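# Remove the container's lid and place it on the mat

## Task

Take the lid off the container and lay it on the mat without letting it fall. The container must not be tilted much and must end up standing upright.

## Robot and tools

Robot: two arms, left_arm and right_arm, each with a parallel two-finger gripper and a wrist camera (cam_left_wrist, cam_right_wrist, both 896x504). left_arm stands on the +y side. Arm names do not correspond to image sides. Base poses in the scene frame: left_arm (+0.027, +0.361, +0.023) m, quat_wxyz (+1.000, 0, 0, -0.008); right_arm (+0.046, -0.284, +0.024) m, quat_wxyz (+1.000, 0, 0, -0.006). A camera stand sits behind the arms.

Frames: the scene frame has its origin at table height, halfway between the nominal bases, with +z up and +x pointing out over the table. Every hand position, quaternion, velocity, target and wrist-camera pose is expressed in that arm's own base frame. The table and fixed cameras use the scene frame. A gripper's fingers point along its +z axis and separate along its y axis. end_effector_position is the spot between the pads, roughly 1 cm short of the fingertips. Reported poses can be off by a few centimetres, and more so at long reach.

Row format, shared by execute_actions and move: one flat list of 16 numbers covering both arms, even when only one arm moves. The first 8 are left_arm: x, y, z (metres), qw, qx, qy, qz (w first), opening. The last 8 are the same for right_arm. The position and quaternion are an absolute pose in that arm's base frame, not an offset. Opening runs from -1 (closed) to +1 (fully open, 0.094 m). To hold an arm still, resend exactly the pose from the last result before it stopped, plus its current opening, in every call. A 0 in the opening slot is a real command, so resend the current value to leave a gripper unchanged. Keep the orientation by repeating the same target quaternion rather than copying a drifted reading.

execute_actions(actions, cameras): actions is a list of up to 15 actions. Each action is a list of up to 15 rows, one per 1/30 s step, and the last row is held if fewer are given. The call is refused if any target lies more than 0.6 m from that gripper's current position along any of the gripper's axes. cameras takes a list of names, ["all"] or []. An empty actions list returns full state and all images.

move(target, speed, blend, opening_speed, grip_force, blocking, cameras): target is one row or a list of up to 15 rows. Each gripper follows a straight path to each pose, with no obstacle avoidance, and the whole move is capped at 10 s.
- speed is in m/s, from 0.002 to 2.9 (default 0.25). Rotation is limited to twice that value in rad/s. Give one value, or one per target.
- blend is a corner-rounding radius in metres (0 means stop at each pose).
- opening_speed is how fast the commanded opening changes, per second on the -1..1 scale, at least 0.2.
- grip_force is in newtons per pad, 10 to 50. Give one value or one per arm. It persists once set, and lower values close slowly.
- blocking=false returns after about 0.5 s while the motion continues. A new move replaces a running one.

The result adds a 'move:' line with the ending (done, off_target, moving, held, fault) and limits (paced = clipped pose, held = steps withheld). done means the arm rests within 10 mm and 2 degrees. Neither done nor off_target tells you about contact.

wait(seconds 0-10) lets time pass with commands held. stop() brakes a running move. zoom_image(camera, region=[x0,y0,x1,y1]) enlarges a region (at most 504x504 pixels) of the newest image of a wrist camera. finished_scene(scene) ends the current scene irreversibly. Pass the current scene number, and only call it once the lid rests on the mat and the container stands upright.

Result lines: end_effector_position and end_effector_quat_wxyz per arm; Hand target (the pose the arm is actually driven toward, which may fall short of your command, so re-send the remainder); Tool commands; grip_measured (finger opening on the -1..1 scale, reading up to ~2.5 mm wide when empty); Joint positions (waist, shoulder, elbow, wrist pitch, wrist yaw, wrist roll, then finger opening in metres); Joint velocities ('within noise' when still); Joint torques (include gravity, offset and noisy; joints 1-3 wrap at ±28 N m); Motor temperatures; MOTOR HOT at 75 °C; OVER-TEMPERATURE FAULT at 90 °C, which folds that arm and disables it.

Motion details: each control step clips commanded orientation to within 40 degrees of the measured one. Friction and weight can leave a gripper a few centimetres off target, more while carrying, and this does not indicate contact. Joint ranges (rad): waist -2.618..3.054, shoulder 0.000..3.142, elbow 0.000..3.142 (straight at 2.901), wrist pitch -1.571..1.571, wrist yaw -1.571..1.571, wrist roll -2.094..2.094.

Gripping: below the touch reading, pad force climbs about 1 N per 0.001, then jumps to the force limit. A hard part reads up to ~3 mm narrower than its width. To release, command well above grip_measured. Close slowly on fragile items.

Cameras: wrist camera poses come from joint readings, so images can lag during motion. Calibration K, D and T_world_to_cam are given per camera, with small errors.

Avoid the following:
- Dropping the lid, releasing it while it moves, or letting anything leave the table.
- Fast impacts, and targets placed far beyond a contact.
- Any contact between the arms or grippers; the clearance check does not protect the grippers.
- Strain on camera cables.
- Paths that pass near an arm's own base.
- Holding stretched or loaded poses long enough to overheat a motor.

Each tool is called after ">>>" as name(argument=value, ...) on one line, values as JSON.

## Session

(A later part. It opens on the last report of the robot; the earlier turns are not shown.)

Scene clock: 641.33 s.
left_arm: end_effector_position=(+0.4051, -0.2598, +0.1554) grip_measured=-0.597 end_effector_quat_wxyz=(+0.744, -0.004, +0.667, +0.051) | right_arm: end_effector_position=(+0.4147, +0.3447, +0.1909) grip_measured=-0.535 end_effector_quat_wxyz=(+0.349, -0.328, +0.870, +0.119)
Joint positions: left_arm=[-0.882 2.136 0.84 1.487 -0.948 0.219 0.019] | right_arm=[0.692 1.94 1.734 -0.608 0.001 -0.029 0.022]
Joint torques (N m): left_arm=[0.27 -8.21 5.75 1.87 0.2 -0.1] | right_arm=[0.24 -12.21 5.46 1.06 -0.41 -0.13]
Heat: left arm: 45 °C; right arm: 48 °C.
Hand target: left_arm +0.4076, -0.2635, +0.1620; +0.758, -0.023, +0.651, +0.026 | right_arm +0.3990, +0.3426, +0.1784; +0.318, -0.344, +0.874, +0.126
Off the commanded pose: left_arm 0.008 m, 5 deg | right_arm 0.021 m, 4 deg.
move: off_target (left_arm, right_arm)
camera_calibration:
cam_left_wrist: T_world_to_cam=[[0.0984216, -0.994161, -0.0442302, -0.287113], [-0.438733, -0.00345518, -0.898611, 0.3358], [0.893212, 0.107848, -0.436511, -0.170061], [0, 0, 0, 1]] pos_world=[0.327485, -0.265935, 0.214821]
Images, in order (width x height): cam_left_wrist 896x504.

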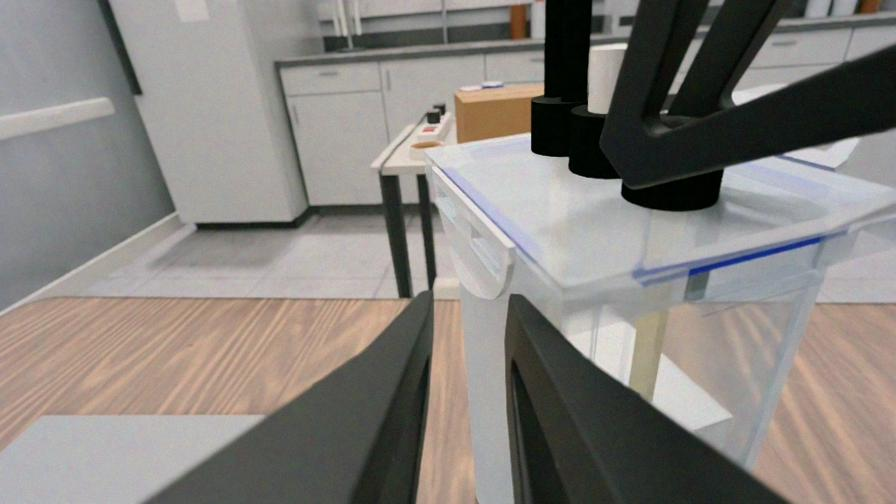

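>>> move(target=[[0.427,-0.268,0.158,0.7599,-0.0227,0.649,0.0265,-0.6, 0.3985,0.3425,0.178,0.3182,-0.3444,0.8743,0.1254,-1]], speed=0.05, cameras=["cam_left_wrist"])

>>> zoom_image(camera="cam_left_wrist", region=[400, 160, 640, 380])

Scene clock: 642.97 s.
left_arm: end_effector_position=(+0.4183, -0.2599, +0.1522) grip_measured=-0.598 end_effector_quat_wxyz=(+0.746, -0.018, +0.664, +0.051) | right_arm: end_effector_position=(+0.4185, +0.3408, +0.1914) grip_measured=-0.535 end_effector_quat_wxyz=(+0.351, -0.322, +0.871, +0.119)
Joint positions: left_arm=[-0.86 2.179 0.894 1.486 -0.945 0.204 0.019] | right_arm=[0.682 1.94 1.734 -0.606 0.001 -0.027 0.022]
Joint torques (N m): left_arm=[0.96 -8.43 7.06 1.59 0.47 -0.03] | right_arm=[1.11 -12.19 5.46 1.02 -0.42 -0.17]
Heat: left arm: 45 °C; right arm: 48 °C.
Hand target: left_arm +0.4260, -0.2674, +0.1582; +0.759, -0.022, +0.650, +0.027 | right_arm +0.3991, +0.3424, +0.1784; +0.319, -0.344, +0.874, +0.125
Off the commanded pose: left_arm 0.013 m, 4 deg | right_arm 0.024 m, 5 deg.
move: off_target (left_arm, right_arm)
camera_calibration:
cam_left_wrist: T_world_to_cam=[[0.116045, -0.992996, -0.0222013, -0.299164], [-0.431583, -0.0302794, -0.901565, 0.329114], [0.894578, 0.114204, -0.432074, -0.182779], [0, 0, 0, 1]] pos_world=[0.340267, -0.266229, 0.211102]
Images, in order (width x height): cam_left_wrist 896x504.

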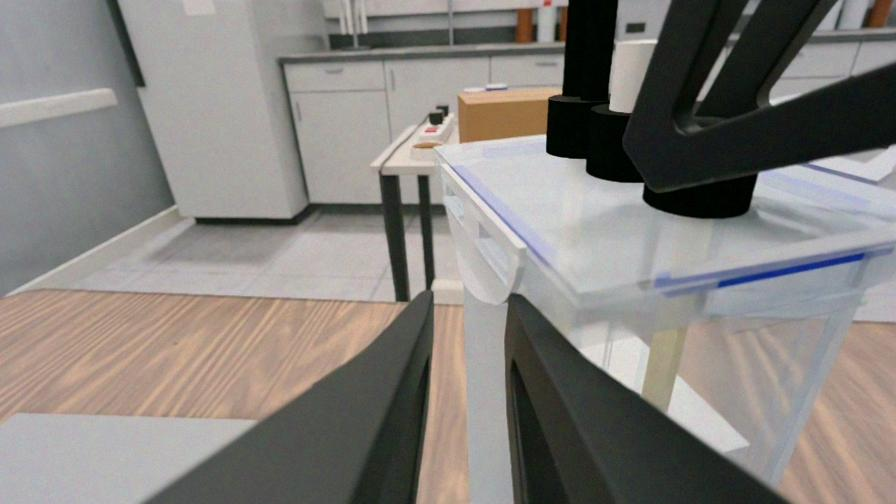

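Scaled by 2.100 from the camera's 896x504 image, which has a finer 1280x720 frame.

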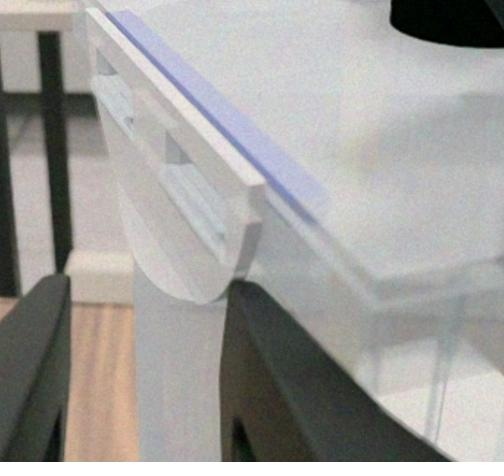

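>>> move(target=[[0.405,-0.262,0.158,0.7599,-0.0227,0.649,0.0265,-0.6, 0.3985,0.3425,0.178,0.3182,-0.3444,0.8743,0.1254,-1],[0.412,-0.262,0.148,0.7599,-0.0227,0.649,0.0265,-0.6, 0.3985,0.3425,0.178,0.3182,-0.3444,0.8743,0.1254,-1]], speed=0.05, cameras=["cam_left_wrist"])

>>> zoom_image(camera="cam_left_wrist", region=[400, 160, 640, 380])

Scene clock: 645.20 s.
left_arm: end_effector_position=(+0.4109, -0.2633, +0.1433) grip_measured=-0.598 end_effector_quat_wxyz=(+0.740, +0.001, +0.670, +0.050) | right_arm: end_effector_position=(+0.4175, +0.3416, +0.1911) grip_measured=-0.535 end_effector_quat_wxyz=(+0.349, -0.324, +0.871, +0.121)
Joint positions: left_arm=[-0.873 2.179 0.862 1.488 -0.932 0.206 0.019] | right_arm=[0.682 1.94 1.734 -0.607 -0.006 -0.028 0.022]
Joint torques (N m): left_arm=[0.54 -8.27 4.36 2.13 0.13 -0.09] | right_arm=[1.11 -12.19 5.44 1.02 -0.34 -0.15]
Heat: left arm: 45 °C; right arm: 48 °C.
Hand target: left_arm +0.4117, -0.2615, +0.1481; +0.756, -0.023, +0.653, +0.026 | right_arm +0.3991, +0.3425, +0.1784; +0.318, -0.344, +0.874, +0.125
Off the commanded pose: left_arm 0.005 m, 5 deg | right_arm 0.023 m, 4 deg.
joint sent to its limit (left arm) — joint 4 (wrist pitch), upper limit. The joint targets still meet the commanded pose.
move: off_target (left_arm, right_arm)
camera_calibration:
cam_left_wrist: T_world_to_cam=[[0.0892361, -0.994761, -0.0498803, -0.287267], [-0.447888, 0.00465354, -0.894078, 0.332633], [0.889626, 0.102125, -0.445126, -0.178928], [0, 0, 0, 1]] pos_world=[0.333795, -0.269037, 0.203425]
Images, in order (width x height): cam_left_wrist 896x504.

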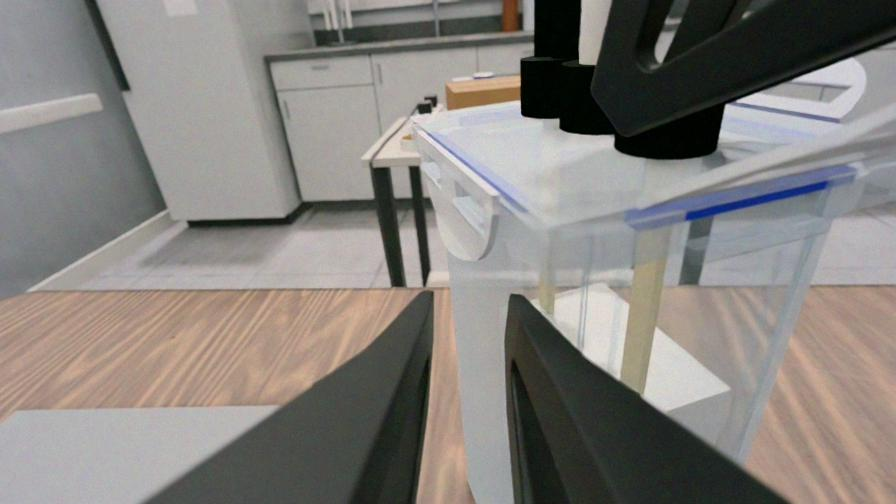

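Scaled by 2.100 from the camera's 896x504 image, which has a finer 1280x720 frame.

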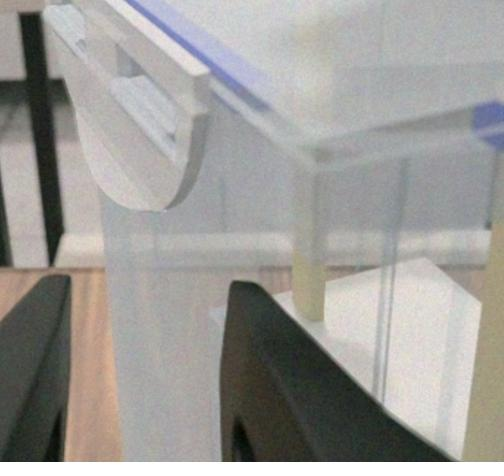

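>>> move(target=[[0.428,-0.266,0.151,0.7599,-0.0227,0.649,0.0265,-0.6, 0.3985,0.3425,0.178,0.3182,-0.3444,0.8743,0.1254,-1]], speed=0.05, cameras=["cam_left_wrist"])

>>> zoom_image(camera="cam_left_wrist", region=[400, 160, 640, 380])

Scene clock: 646.63 s.
left_arm: end_effector_position=(+0.4246, -0.2602, +0.1464) grip_measured=-0.598 end_effector_quat_wxyz=(+0.745, -0.011, +0.665, +0.050) | right_arm: end_effector_position=(+0.4175, +0.3416, +0.1911) grip_measured=-0.535 end_effector_quat_wxyz=(+0.349, -0.324, +0.871, +0.121)
Joint positions: left_arm=[-0.844 2.202 0.906 1.487 -0.919 0.202 0.019] | right_arm=[0.682 1.94 1.734 -0.607 -0.006 -0.028 0.022]
Joint torques (N m): left_arm=[0.24 -8.62 5.96 1.79 0.27 -0.08] | right_arm=[1.16 -12.19 5.46 1.03 -0.34 -0.14]
Heat: left arm: 45 °C; right arm: 48 °C.
Hand target: left_arm +0.4275, -0.2656, +0.1511; +0.759, -0.022, +0.650, +0.027 | right_arm +0.3991, +0.3425, +0.1784; +0.318, -0.344, +0.874, +0.125
Off the commanded pose: left_arm 0.008 m, 4 deg | right_arm 0.023 m, 4 deg.
move: off_target (left_arm, right_arm)
camera_calibration:
cam_left_wrist: T_world_to_cam=[[0.105531, -0.993943, -0.0306803, -0.294802], [-0.433853, -0.0182588, -0.900799, 0.33058], [0.894782, 0.108373, -0.433152, -0.192385], [0, 0, 0, 1]] pos_world=[0.346677, -0.266131, 0.205409]
Images, in order (width x height): cam_left_wrist 896x504.

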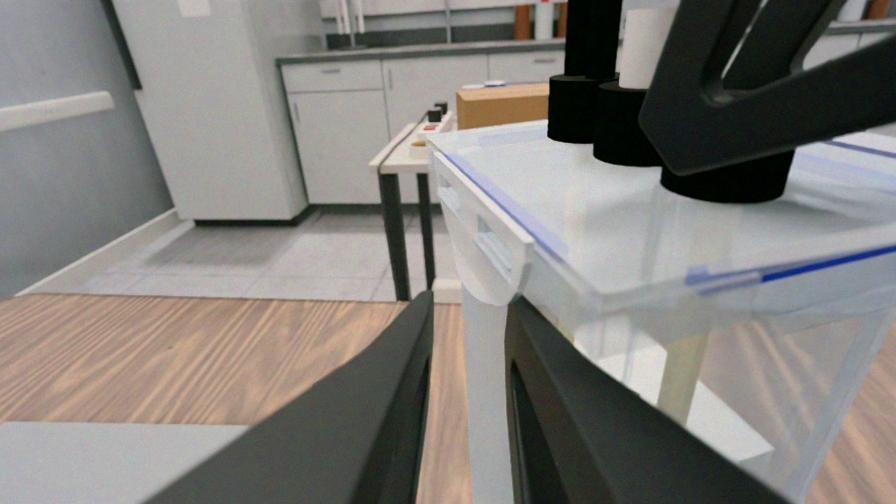

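Scaled by 2.100 from the camera's 896x504 image, which has a finer 1280x720 frame.

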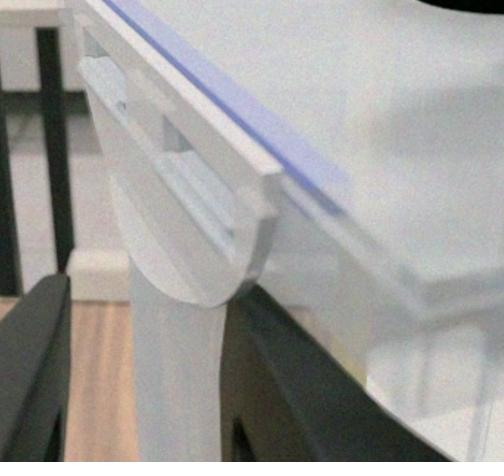

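>>> move(target=[[0.434,-0.264,0.166,0.7599,-0.0227,0.649,0.0265,-0.6, 0.390,0.3425,0.178,0.3182,-0.3444,0.8743,0.1254,-1],[0.445,-0.256,0.172,0.7547,-0.0792,0.6445,0.0927,-0.6, 0.385,0.3425,0.178,0.3182,-0.3444,0.8743,0.1254,-1]], speed=0.05, cameras=["cam_left_wrist"])

>>> zoom_image(camera="cam_left_wrist", region=[400, 160, 640, 380])

Scene clock: 650.13 s.
left_arm: end_effector_position=(+0.4350, -0.2542, +0.1465) grip_measured=-0.598 end_effector_quat_wxyz=(+0.730, -0.038, +0.672, +0.119) | right_arm: end_effector_position=(+0.4214, +0.3424, +0.1902) grip_measured=-0.535 end_effector_quat_wxyz=(+0.366, -0.313, +0.868, +0.121)
Joint positions: left_arm=[-0.848 2.237 1.011 1.421 -1.058 0.275 0.019] | right_arm=[0.685 1.929 1.69 -0.541 0.014 -0.013 0.022]
Joint torques (N m): left_arm=[1.03 -11.41 9.01 1.77 0.07 0] | right_arm=[2.45 -14.35 4.96 0.57 -0.39 -0.16]
Heat: left arm: 45 °C; right arm: 47 °C.
Hand target: left_arm +0.4433, -0.2545, +0.1717; +0.753, -0.079, +0.646, +0.092 | right_arm +0.3873, +0.3427, +0.1784; +0.319, -0.344, +0.874, +0.125
Off the commanded pose: left_arm 0.028 m, 7 deg | right_arm 0.038 m, 7 deg.
move: off_target (left_arm, right_arm)
camera_calibration:
cam_left_wrist: T_world_to_cam=[[0.241073, -0.966638, -0.08657, -0.333697], [-0.455986, -0.0340728, -0.889334, 0.339179], [0.856715, 0.253869, -0.448988, -0.146327], [0, 0, 0, 1]] pos_world=[0.360467, -0.27386, 0.207056]
Images, in order (width x height): cam_left_wrist 896x504.

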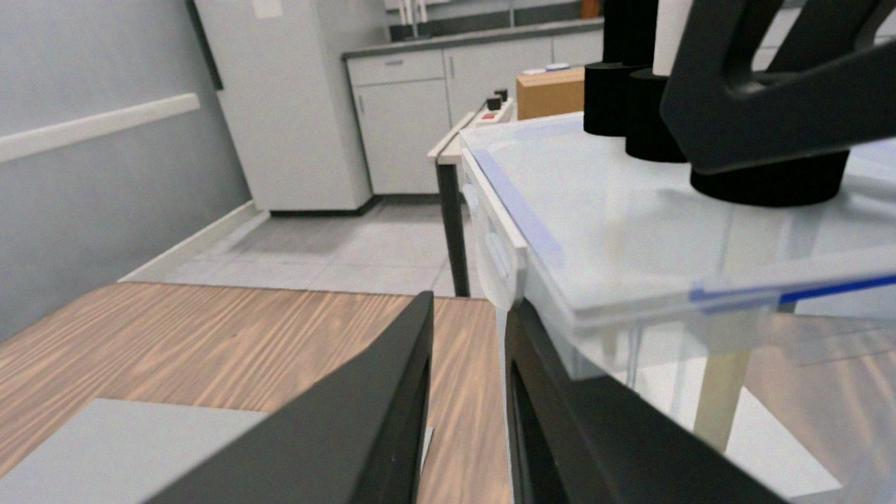

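Scaled by 2.100 from the camera's 896x504 image, which has a finer 1280x720 frame.

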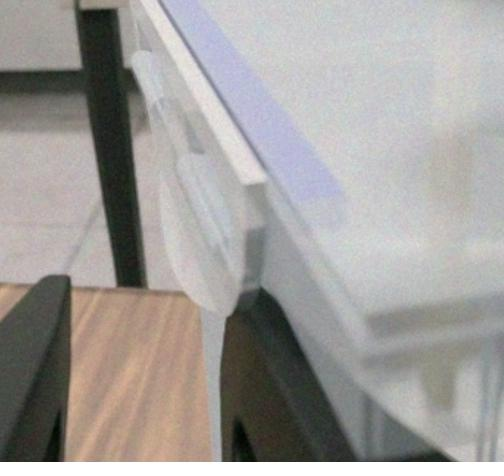

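>>> move(target=[[0.458,-0.251,0.182,0.7547,-0.0792,0.6445,0.0927,-0.6, 0.372,0.338,0.178,0.3182,-0.3444,0.8743,0.1254,-1]], speed=0.05, cameras=["cam_left_wrist"])

>>> zoom_image(camera="cam_left_wrist", region=[400, 160, 640, 380])

Scene clock: 651.60 s.
left_arm: end_effector_position=(+0.4383, -0.2600, +0.1468) grip_measured=-0.598 end_effector_quat_wxyz=(+0.729, -0.026, +0.674, +0.117) | right_arm: end_effector_position=(+0.4210, +0.3350, +0.1908) grip_measured=-0.535 end_effector_quat_wxyz=(+0.380, -0.297, +0.868, +0.115)
Joint positions: left_arm=[-0.847 2.237 1.027 1.389 -1.039 0.275 0.019] | right_arm=[0.685 1.892 1.626 -0.488 0.045 0.007 0.022]
Joint torques (N m): left_arm=[3.32 -13.45 9.31 1.64 0.16 -0.06] | right_arm=[3.37 -15.12 4.96 0.26 -0.64 -0.27]
Heat: left arm: 45 °C; right arm: 47 °C.
Hand target: left_arm +0.4547, -0.2488, +0.1818; +0.755, -0.078, +0.644, +0.093 | right_arm +0.3759, +0.3382, +0.1785; +0.320, -0.343, +0.874, +0.126
Off the commanded pose: left_arm 0.041 m, 8 deg | right_arm 0.051 m, 9 deg.
move: off_target (left_arm, right_arm)
camera_calibration:
cam_left_wrist: T_world_to_cam=[[0.223324, -0.969359, -0.102319, -0.330744], [-0.463356, -0.0132213, -0.886074, 0.348972], [0.857571, 0.245292, -0.452111, -0.149752], [0, 0, 0, 1]] pos_world=[0.363984, -0.279263, 0.207669]
Images, in order (width x height): cam_left_wrist 896x504.

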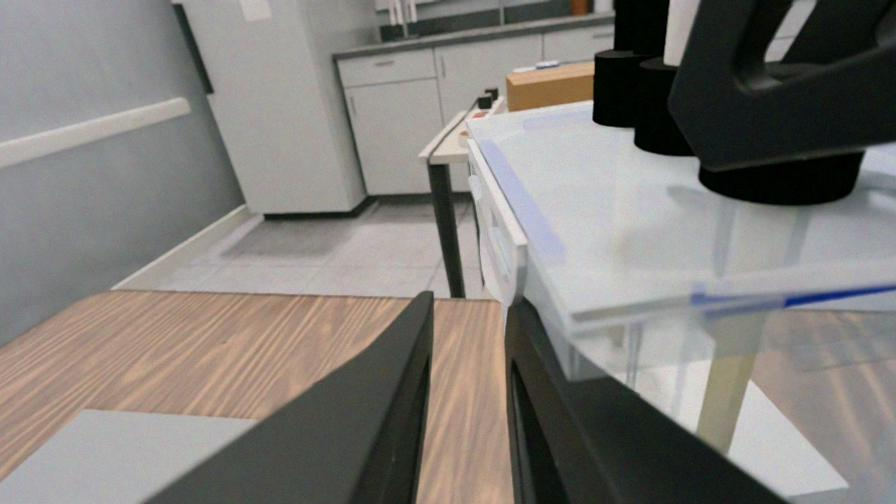

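Scaled by 2.100 from the camera's 896x504 image, which has a finer 1280x720 frame.

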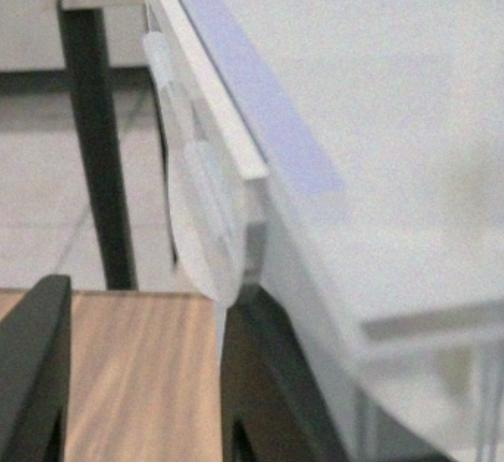

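>>> move(target=[[0.442,-0.256,0.175,0.760,0,0.65,0,-0.6, 0.395,0.345,0.178,0.3182,-0.3444,0.8743,0.1254,-1]], speed=0.05, cameras=["cam_left_wrist"])

>>> zoom_image(camera="cam_left_wrist", region=[400, 160, 640, 380])

Scene clock: 655.63 s.
left_arm: end_effector_position=(+0.4400, -0.2627, +0.1424) grip_measured=-0.598 end_effector_quat_wxyz=(+0.739, +0.027, +0.672, +0.026) | right_arm: end_effector_position=(+0.4149, +0.3316, +0.1922) grip_measured=-0.535 end_effector_quat_wxyz=(+0.362, -0.306, +0.873, +0.110)
Joint positions: left_arm=[-0.791 2.187 0.903 1.417 -0.782 0.17 0.019] | right_arm=[0.685 1.892 1.66 -0.562 0.038 -0.004 0.022]
Joint torques (N m): left_arm=[1.43 -16.76 3.84 1.59 0.22 -0.16] | right_arm=[1.65 -8.88 10.1 0.73 -0.7 -0.32]
Heat: left arm: 45 °C; right arm: 47 °C.
Hand target: left_arm +0.4418, -0.2557, +0.1744; +0.760, +0.000, +0.650, +0.001 | right_arm +0.3948, +0.3442, +0.1787; +0.321, -0.343, +0.874, +0.126
Off the commanded pose: left_arm 0.033 m, 6 deg | right_arm 0.028 m, 7 deg.
move: off_target (left_arm, right_arm)
camera_calibration:
cam_left_wrist: T_world_to_cam=[[0.0193237, -0.998162, -0.0574343, -0.258411], [-0.452659, 0.0424861, -0.890671, 0.356372], [0.891474, 0.0432092, -0.451007, -0.220701], [0, 0, 0, 1]] pos_world=[0.363058, -0.263541, 0.203031]
Images, in order (width x height): cam_left_wrist 896x504.

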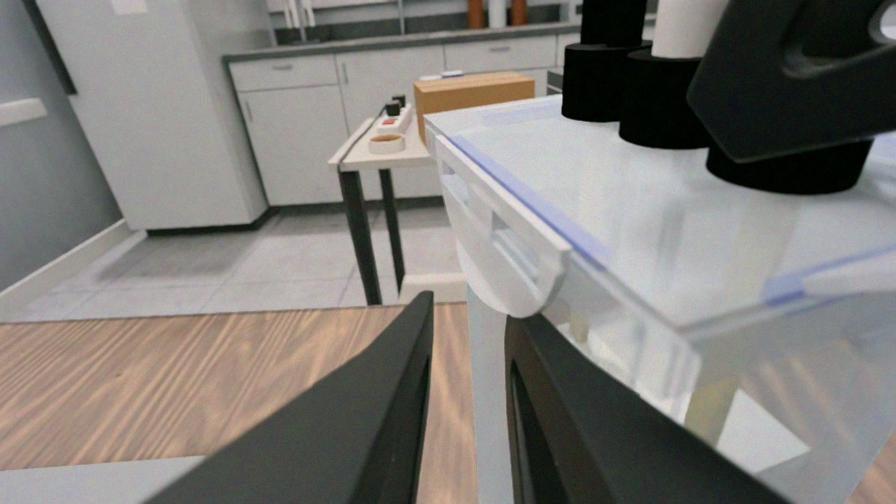

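Scaled by 2.100 from the camera's 896x504 image, which has a finer 1280x720 frame.

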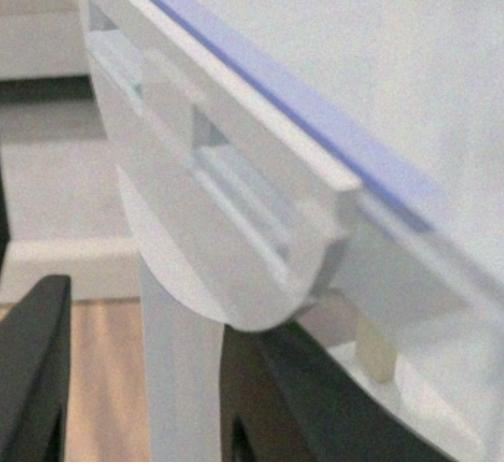

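>>> move(target=[[0.444,-0.256,0.192,0.760,0,0.65,0,-0.6, 0.390,0.345,0.178,0.3182,-0.3444,0.8743,0.1254,-1],[0.462,-0.251,0.195,0.760,0,0.65,0,-0.6, 0.380,0.345,0.178,0.3182,-0.3444,0.8743,0.1254,-1]], speed=0.05, cameras=["cam_left_wrist"])

>>> zoom_image(camera="cam_left_wrist", region=[400, 160, 640, 380])

Scene clock: 657.70 s.
left_arm: end_effector_position=(+0.4466, -0.2652, +0.1428) grip_measured=-0.598 end_effector_quat_wxyz=(+0.727, +0.056, +0.684, +0.019) | right_arm: end_effector_position=(+0.4183, +0.3286, +0.1922) grip_measured=-0.535 end_effector_quat_wxyz=(+0.368, -0.293, +0.877, +0.101)
Joint positions: left_arm=[-0.766 2.149 0.902 1.324 -0.71 0.158 0.019] | right_arm=[0.687 1.892 1.655 -0.553 0.068 0.014 0.022]
Joint torques (N m): left_arm=[2.99 -17.5 7.68 1.57 -0.04 -0.15] | right_arm=[3.36 -12.18 6.19 0.74 -0.88 -0.34]
Heat: left arm: 45 °C; right arm: 47 °C.
Hand target: left_arm +0.4591, -0.2493, +0.1939; +0.761, +0.001, +0.649, +0.000 | right_arm +0.3814, +0.3439, +0.1788; +0.320, -0.343, +0.874, +0.125
Off the commanded pose: left_arm 0.056 m, 9 deg | right_arm 0.044 m, 9 deg.
move: off_target (left_arm, right_arm)
camera_calibration:
cam_left_wrist: T_world_to_cam=[[-0.0309291, -0.995497, -0.0896004, -0.233303], [-0.479737, 0.0934281, -0.872424, 0.382847], [0.876867, 0.0160013, -0.480466, -0.222794], [0, 0, 0, 1]] pos_world=[0.37181, -0.264456, 0.206056]
Images, in order (width x height): cam_left_wrist 896x504.

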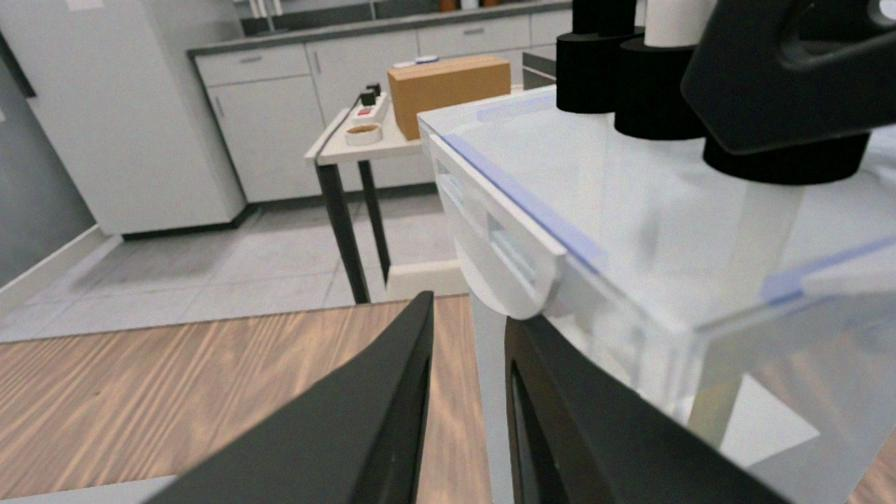

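Scaled by 2.100 from the camera's 896x504 image, which has a finer 1280x720 frame.

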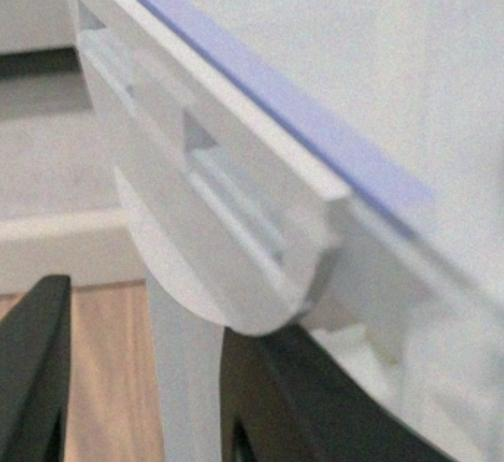

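>>> move(target=[[0.450,-0.258,0.19,0.7488,-0.1127,0.6395,0.132,-0.6, 0.390,0.345,0.178,0.3182,-0.3444,0.8743,0.1254,-1]], speed=0.06, cameras=["cam_left_wrist"])

>>> zoom_image(camera="cam_left_wrist", region=[400, 160, 640, 380])

Scene clock: 662.53 s.
left_arm: end_effector_position=(+0.4387, -0.2477, +0.1520) grip_measured=-0.598 end_effector_quat_wxyz=(+0.706, -0.060, +0.679, +0.191) | right_arm: end_effector_position=(+0.4175, +0.3371, +0.1979) grip_measured=-0.535 end_effector_quat_wxyz=(+0.374, -0.300, +0.869, +0.120)
Joint positions: left_arm=[-0.857 2.25 1.104 1.342 -1.201 0.359 0.019] | right_arm=[0.689 1.892 1.66 -0.532 0.034 0.01 0.022]
Joint torques (N m): left_arm=[0.61 -12.68 10.13 2.08 0.39 -0.04] | right_arm=[1.94 -10.02 8.51 0.52 -0.62 -0.42]
Heat: left arm: 45 °C; right arm: 46 °C.
Hand target: left_arm +0.4465, -0.2549, +0.1900; +0.745, -0.112, +0.645, +0.131 | right_arm +0.3906, +0.3442, +0.1791; +0.321, -0.342, +0.874, +0.127
Off the commanded pose: left_arm 0.041 m, 11 deg | right_arm 0.035 m, 8 deg.
move: off_target (left_arm, right_arm)
camera_calibration:
cam_left_wrist: T_world_to_cam=[[0.367552, -0.916671, -0.156905, -0.360292], [-0.488359, -0.0466594, -0.871395, 0.354432], [0.791461, 0.396909, -0.464814, -0.0821938], [0, 0, 0, 1]] pos_world=[0.370569, -0.281108, 0.214113]
Images, in order (width x height): cam_left_wrist 896x504.

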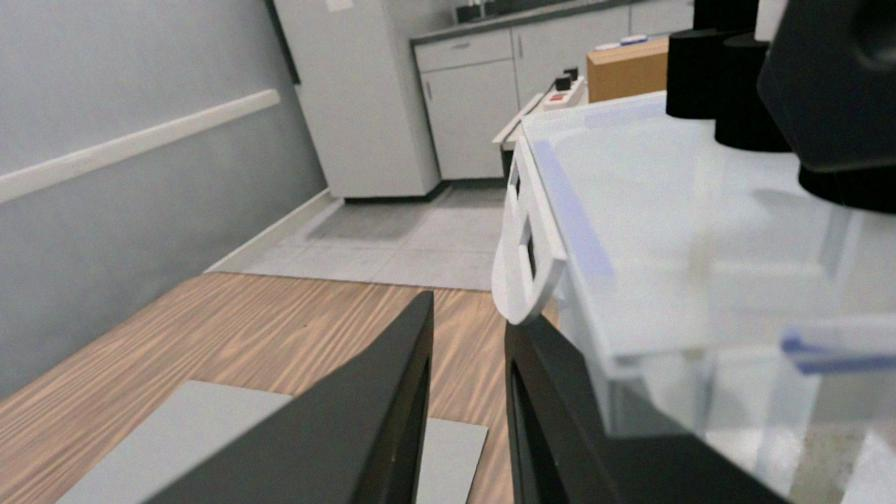

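Scaled by 2.100 from the camera's 896x504 image, which has a finer 1280x720 frame.

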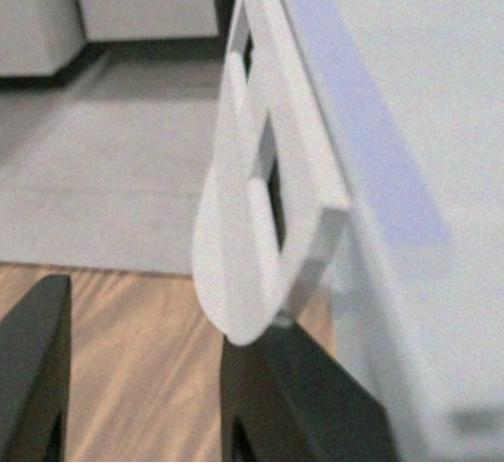

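>>> move(target=[[0.440,-0.235,0.20,0.7488,-0.1127,0.6395,0.132,-0.6, 0.3985,0.345,0.178,0.3182,-0.3444,0.8743,0.1254,-1],[0.438,-0.212,0.235,0.7488,-0.1127,0.6395,0.132,-0.6, 0.3985,0.345,0.178,0.3182,-0.3444,0.8743,0.1254,-1]], speed=0.06, cameras=["all"])

Scene clock: 665.03 s.
left_arm: end_effector_position=(+0.4373, -0.2295, +0.1652) grip_measured=-0.598 end_effector_quat_wxyz=(+0.703, -0.023, +0.684, +0.191) | right_arm: end_effector_position=(+0.4137, +0.3498, +0.2096) grip_measured=-0.535 end_effector_quat_wxyz=(+0.373, -0.316, +0.859, +0.150)
Joint positions: left_arm=[-0.82 2.136 0.994 1.284 -1.115 0.36 0.019] | right_arm=[0.689 1.9 1.703 -0.547 -0.033 -0.001 0.022]
Joint torques (N m): left_arm=[2.21 -21.78 5.7 2.08 0.05 -0.27] | right_arm=[0.81 -8.66 8.14 0.56 -0.06 -0.45]
Motor temperatures (°C): left_arm=[30 42 36 46 31 30 33] | right_arm=[30 37 36 46 28 31 32]
Heat: left arm: 46 °C; right arm: 46 °C.
Hand target: left_arm +0.4365, -0.2103, +0.2311; +0.749, -0.112, +0.640, +0.133 | right_arm +0.3985, +0.3446, +0.1796; +0.321, -0.344, +0.873, +0.127
Off the commanded pose: left_arm 0.072 m, 14 deg | right_arm 0.035 m, 8 deg.
move: off_target (left_arm, right_arm)
camera_calibration:
cam_left_wrist: T_world_to_cam=[[0.318102, -0.924031, -0.212081, -0.311982], [-0.510693, 0.0214602, -0.859495, 0.389472], [0.798751, 0.381715, -0.46507, -0.0888586], [0, 0, 0, 1]] pos_world=[0.369118, -0.26272, 0.227258]
cam_right_wrist: T_world_to_cam=[[0.674645, -0.734025, -0.0778576, 0.00306945], [-0.72571, -0.640305, -0.251705, 0.592876], [0.134905, 0.226313, -0.964667, 0.162577], [0, 0, 0, 1]] pos_world=[0.406253, 0.345081, 0.306301]

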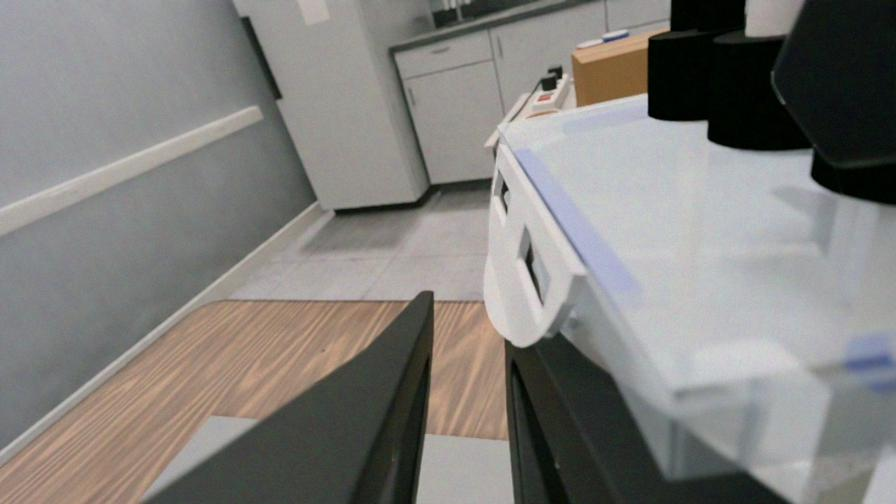

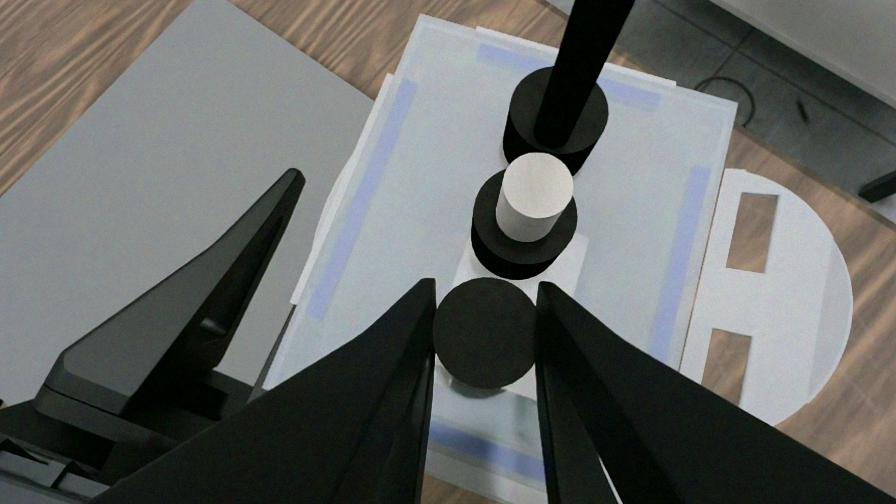

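>>> move(target=[[0.440,-0.225,0.165,0.7488,-0.1127,0.6395,0.132,-0.6, 0.3985,0.345,0.178,0.3182,-0.3444,0.8743,0.1254,-1]], speed=0.05, cameras=["all"])

Scene clock: 667.23 s.
left_arm: end_effector_position=(+0.4348, -0.2293, +0.1478) grip_measured=-0.598 end_effector_quat_wxyz=(+0.726, -0.064, +0.667, +0.155) | right_arm: end_effector_position=(+0.4064, +0.3466, +0.1966) grip_measured=-0.535 end_effector_quat_wxyz=(+0.348, -0.325, +0.868, +0.142)
Joint positions: left_arm=[-0.824 2.24 0.993 1.485 -1.118 0.33 0.019] | right_arm=[0.692 1.909 1.703 -0.595 -0.037 -0.011 0.022]
Joint torques (N m): left_arm=[0.96 -10.54 7.31 1.94 -0.06 -0.08] | right_arm=[0.68 -9.11 8.25 0.95 0.01 -0.32]
Heat: left arm: 46 °C; right arm: 46 °C.
Hand target: left_arm +0.4392, -0.2243, +0.1643; +0.746, -0.112, +0.643, +0.130 | right_arm +0.3984, +0.3447, +0.1785; +0.319, -0.344, +0.874, +0.126
Off the commanded pose: left_arm 0.018 m, 7 deg | right_arm 0.020 m, 5 deg.
move: off_target (left_arm, right_arm)
camera_calibration:
cam_left_wrist: T_world_to_cam=[[0.326343, -0.940362, -0.0960232, -0.33922], [-0.446383, -0.0637697, -0.892567, 0.330643], [0.833212, 0.334146, -0.440572, -0.124573], [0, 0, 0, 1]] pos_world=[0.362091, -0.256279, 0.207665]
cam_right_wrist: T_world_to_cam=[[0.680749, -0.728476, -0.0768405, 0.0000887213], [-0.72661, -0.658239, -0.196873, 0.577948], [0.0928374, 0.189854, -0.977413, 0.184116], [0, 0, 0, 1]] pos_world=[0.40279, 0.345538, 0.293747]

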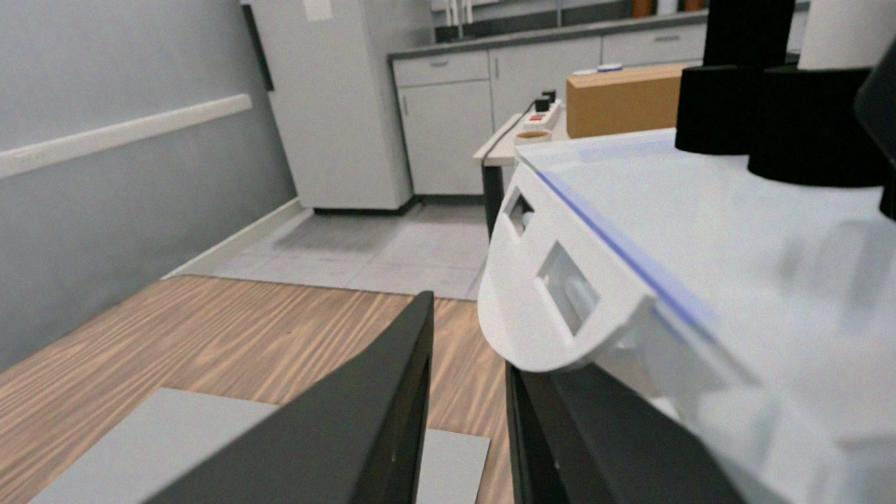

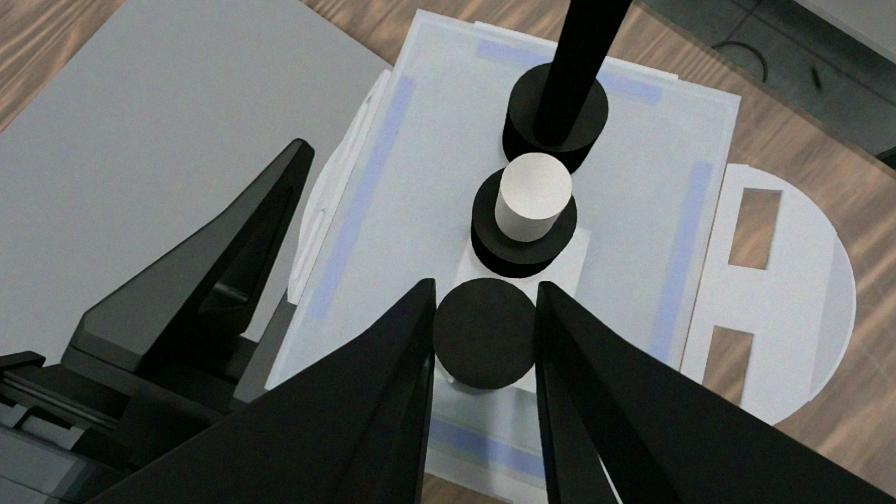

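>>> move(target=[[0.437,-0.198,0.170,0.7488,-0.1127,0.6395,0.132,-0.6, 0.3985,0.345,0.178,0.3182,-0.3444,0.8743,0.1254,-1],[0.435,-0.185,0.215,0.7488,-0.1127,0.6395,0.132,-0.6, 0.3985,0.345,0.178,0.3182,-0.3444,0.8743,0.1254,-1],[0.435,-0.185,0.24,0.7488,-0.1127,0.6395,0.132,-0.6, 0.3985,0.345,0.178,0.3182,-0.3444,0.8743,0.1254,-1]], speed=0.06, cameras=["all"])

Scene clock: 671.17 s.
left_arm: end_effector_position=(+0.4352, -0.1876, +0.2197) grip_measured=-0.598 end_effector_quat_wxyz=(+0.739, -0.099, +0.650, +0.147) | right_arm: end_effector_position=(+0.4017, +0.3463, +0.1930) grip_measured=-0.535 end_effector_quat_wxyz=(+0.341, -0.338, +0.867, +0.134)
Joint positions: left_arm=[-0.752 1.985 0.92 1.357 -1.082 0.305 0.019] | right_arm=[0.698 1.909 1.703 -0.615 -0.034 -0.033 0.022]
Joint torques (N m): left_arm=[0.51 -14.35 5.53 0.97 0.21 -0.08] | right_arm=[0.18 -8.99 8.29 1.1 -0.04 -0.05]
Heat: left arm: 46 °C; right arm: 45 °C.
Hand target: left_arm +0.4347, -0.1848, +0.2397; +0.749, -0.113, +0.639, +0.132 | right_arm +0.3983, +0.3449, +0.1782; +0.319, -0.344, +0.874, +0.126
Off the commanded pose: left_arm 0.020 m, 3 deg | right_arm 0.015 m, 3 deg.
move: off_target (left_arm, right_arm)
camera_calibration:
cam_left_wrist: T_world_to_cam=[[0.361828, -0.931865, -0.026594, -0.322271], [-0.395795, -0.127728, -0.909413, 0.367362], [0.844054, 0.339577, -0.415043, -0.116388], [0, 0, 0, 1]] pos_world=[0.360245, -0.213869, 0.277207]
cam_right_wrist: T_world_to_cam=[[0.695069, -0.716432, -0.0600307, -0.0103625], [-0.713807, -0.67773, -0.176528, 0.571362], [0.0857861, 0.16555, -0.982463, 0.193268], [0, 0, 0, 1]] pos_world=[0.398465, 0.347809, 0.290119]

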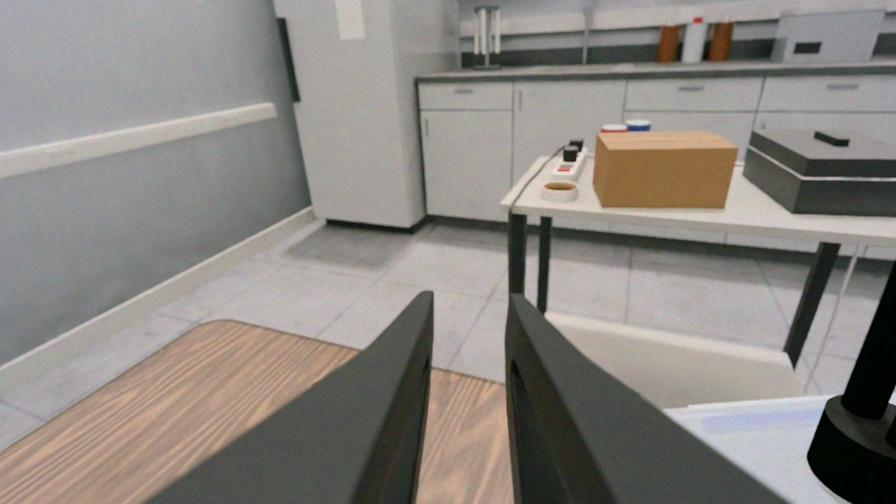

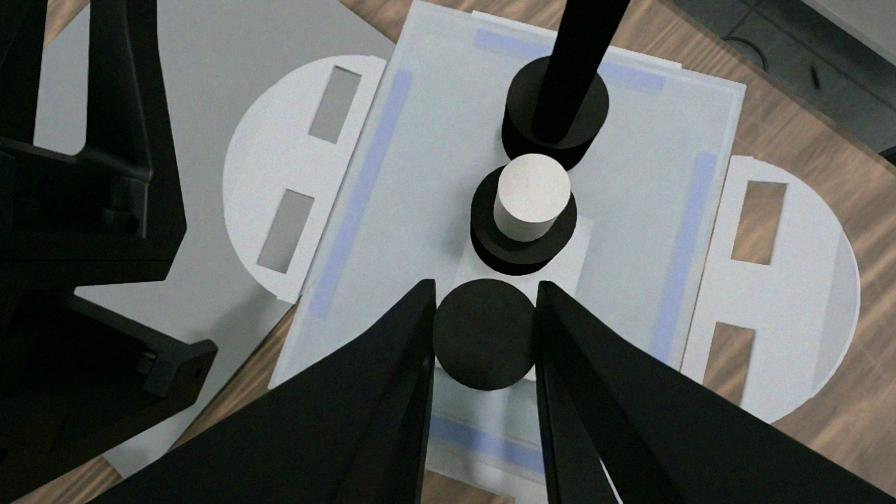

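>>> move(target=[[0.42,-0.12,0.28,0.7488,-0.1127,0.6395,0.132,-0.6, 0.3985,0.345,0.178,0.3182,-0.3444,0.8743,0.1254,-1],[0.46,-0.10,0.26,0.65,0.32,0.61,-0.32,-0.6, 0.3985,0.345,0.178,0.2835,-0.5255,0.779,0.1912,-1]], speed=0.1, cameras=["all"])

Scene clock: 681.43 s.
left_arm: end_effector_position=(+0.4526, -0.1031, +0.2594) grip_measured=-0.598 end_effector_quat_wxyz=(+0.650, +0.320, +0.610, -0.321) | right_arm: end_effector_position=(+0.4021, +0.3479, +0.1935) grip_measured=-0.535 end_effector_quat_wxyz=(+0.315, -0.518, +0.772, +0.189)
Joint positions: left_arm=[0.119 1.747 0.941 0.908 1.059 -0.065 0.019] | right_arm=[0.592 1.987 1.826 -0.733 -0.359 -0.462 0.022]
Joint torques (N m): left_arm=[0.5 -6.98 8.21 1.13 0 0] | right_arm=[-0.36 -8.88 9.62 0.74 -0.32 -0.21]
Heat: left arm: 45 °C; right arm: 45 °C.
Hand target: left_arm +0.4597, -0.0999, +0.2599; +0.650, +0.320, +0.610, -0.320 | right_arm +0.3982, +0.3449, +0.1785; +0.285, -0.525, +0.779, +0.192
Off the commanded pose: left_arm 0.008 m, 0 deg | right_arm 0.016 m, 4 deg.
move: off_target (right_arm)
camera_calibration:
cam_left_wrist: T_world_to_cam=[[-0.797346, -0.603487, -0.00652183, 0.304507], [-0.292386, 0.395717, -0.870585, 0.418177], [0.527968, -0.69225, -0.491975, -0.086715], [0, 0, 0, 1]] pos_world=[0.410849, -0.0417424, 0.323383]
cam_right_wrist: T_world_to_cam=[[0.929347, -0.368421, -0.0241049, -0.231779], [-0.366653, -0.913279, -0.177448, 0.515423], [0.0433609, 0.173749, -0.983835, 0.207887], [0, 0, 0, 1]] pos_world=[0.39537, 0.349213, 0.290401]

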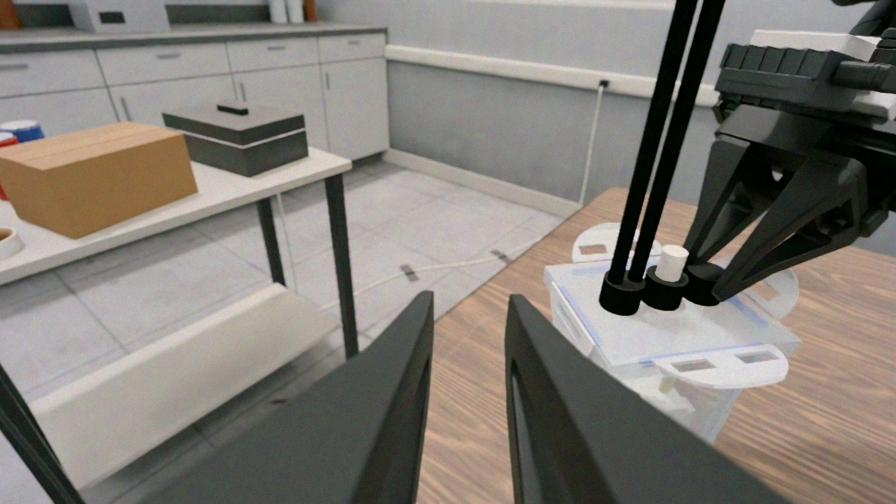

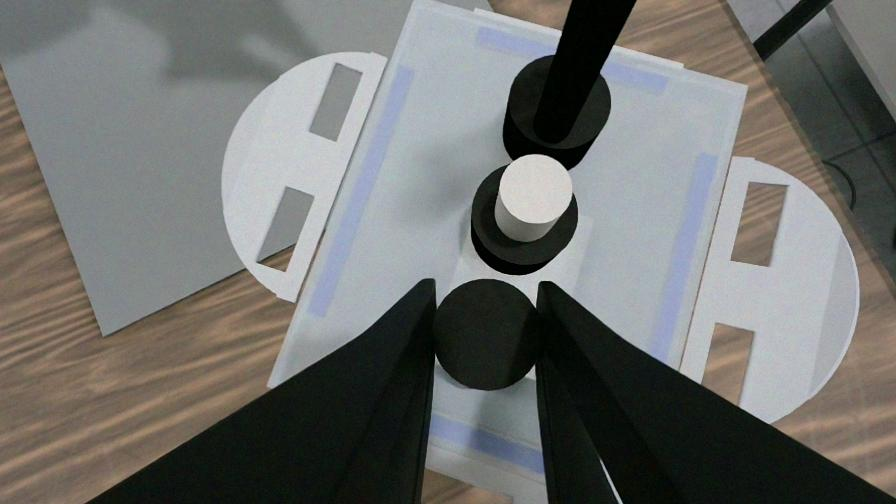

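>>> zoom_image(camera="cam_left_wrist", region=[500, 220, 820, 460])

Scaled by 1.575 from the camera's 896x504 image, which has a finer 1280x720 frame.

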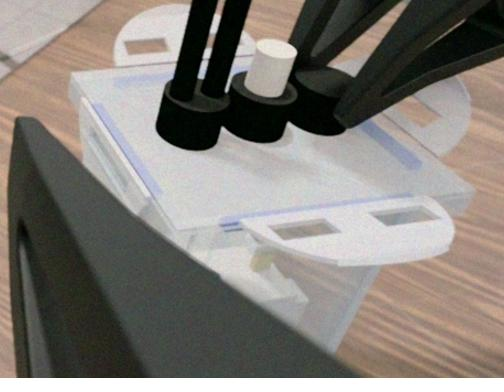

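>>> move(target=[[0.43,-0.165,0.20,0.6585,0.3247,0.5624,-0.3802,-0.6, 0.3985,0.345,0.178,0.2835,-0.5255,0.779,0.1912,-1],[0.437,-0.185,0.162,0.6585,0.3247,0.5624,-0.3802,-0.6, 0.3985,0.345,0.178,0.2835,-0.5255,0.779,0.1912,-1]], speed=0.08, cameras=["cam_left_wrist"])

>>> zoom_image(camera="cam_left_wrist", region=[420, 120, 660, 340])

Scene clock: 685.57 s.
left_arm: end_effector_position=(+0.4359, -0.1844, +0.1528) grip_measured=-0.598 end_effector_quat_wxyz=(+0.628, +0.311, +0.594, -0.395) | right_arm: end_effector_position=(+0.4021, +0.3479, +0.1935) grip_measured=-0.535 end_effector_quat_wxyz=(+0.315, -0.518, +0.772, +0.189)
Joint positions: left_arm=[-0.087 2.117 0.804 1.487 0.95 -0.221 0.019] | right_arm=[0.592 1.987 1.826 -0.733 -0.36 -0.463 0.022]
Joint torques (N m): left_arm=[-0.21 -8.34 4.77 2.1 -0.12 0.12] | right_arm=[-0.39 -8.91 9.63 0.75 -0.33 -0.21]
Heat: left arm: 45 °C; right arm: 45 °C.
Hand target: left_arm +0.4363, -0.1850, +0.1620; +0.656, +0.326, +0.565, -0.379 | right_arm +0.3982, +0.3449, +0.1785; +0.285, -0.525, +0.779, +0.192
Off the commanded pose: left_arm 0.009 m, 6 deg | right_arm 0.016 m, 4 deg.
move: off_target (left_arm, right_arm)
camera_calibration:
cam_left_wrist: T_world_to_cam=[[-0.856284, -0.507403, 0.0965371, 0.269097], [-0.302861, 0.341847, -0.889616, 0.350239], [0.418392, -0.791001, -0.446391, -0.163992], [0, 0, 0, 1]] pos_world=[0.40511, -0.112905, 0.212396]
Images, in order (width x height): cam_left_wrist 896x504.

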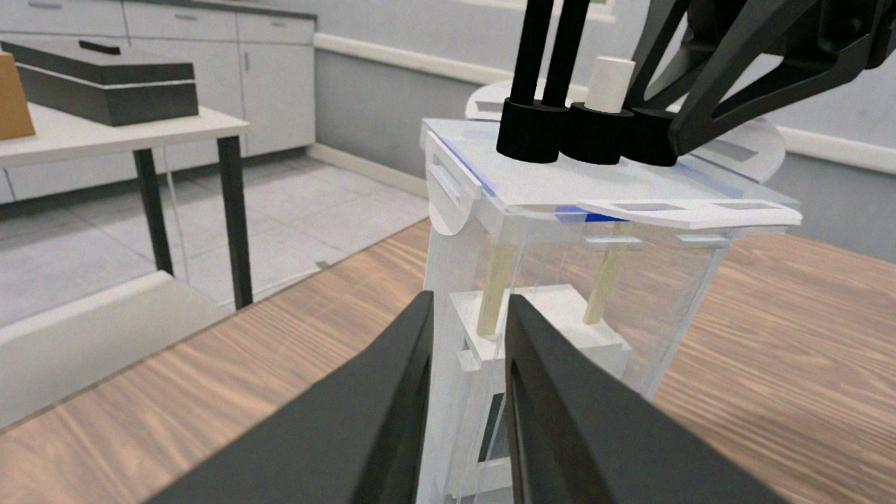

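Scaled by 2.100 from the camera's 896x504 image, which has a finer 1280x720 frame.

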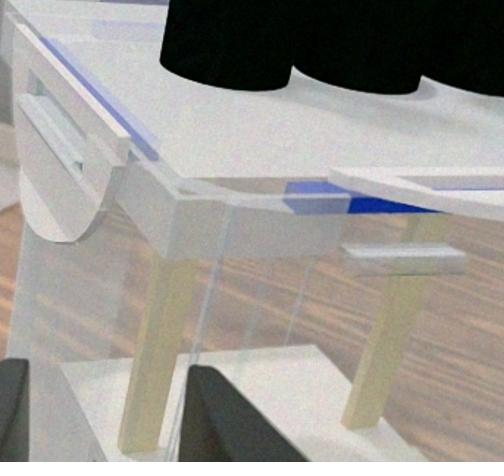

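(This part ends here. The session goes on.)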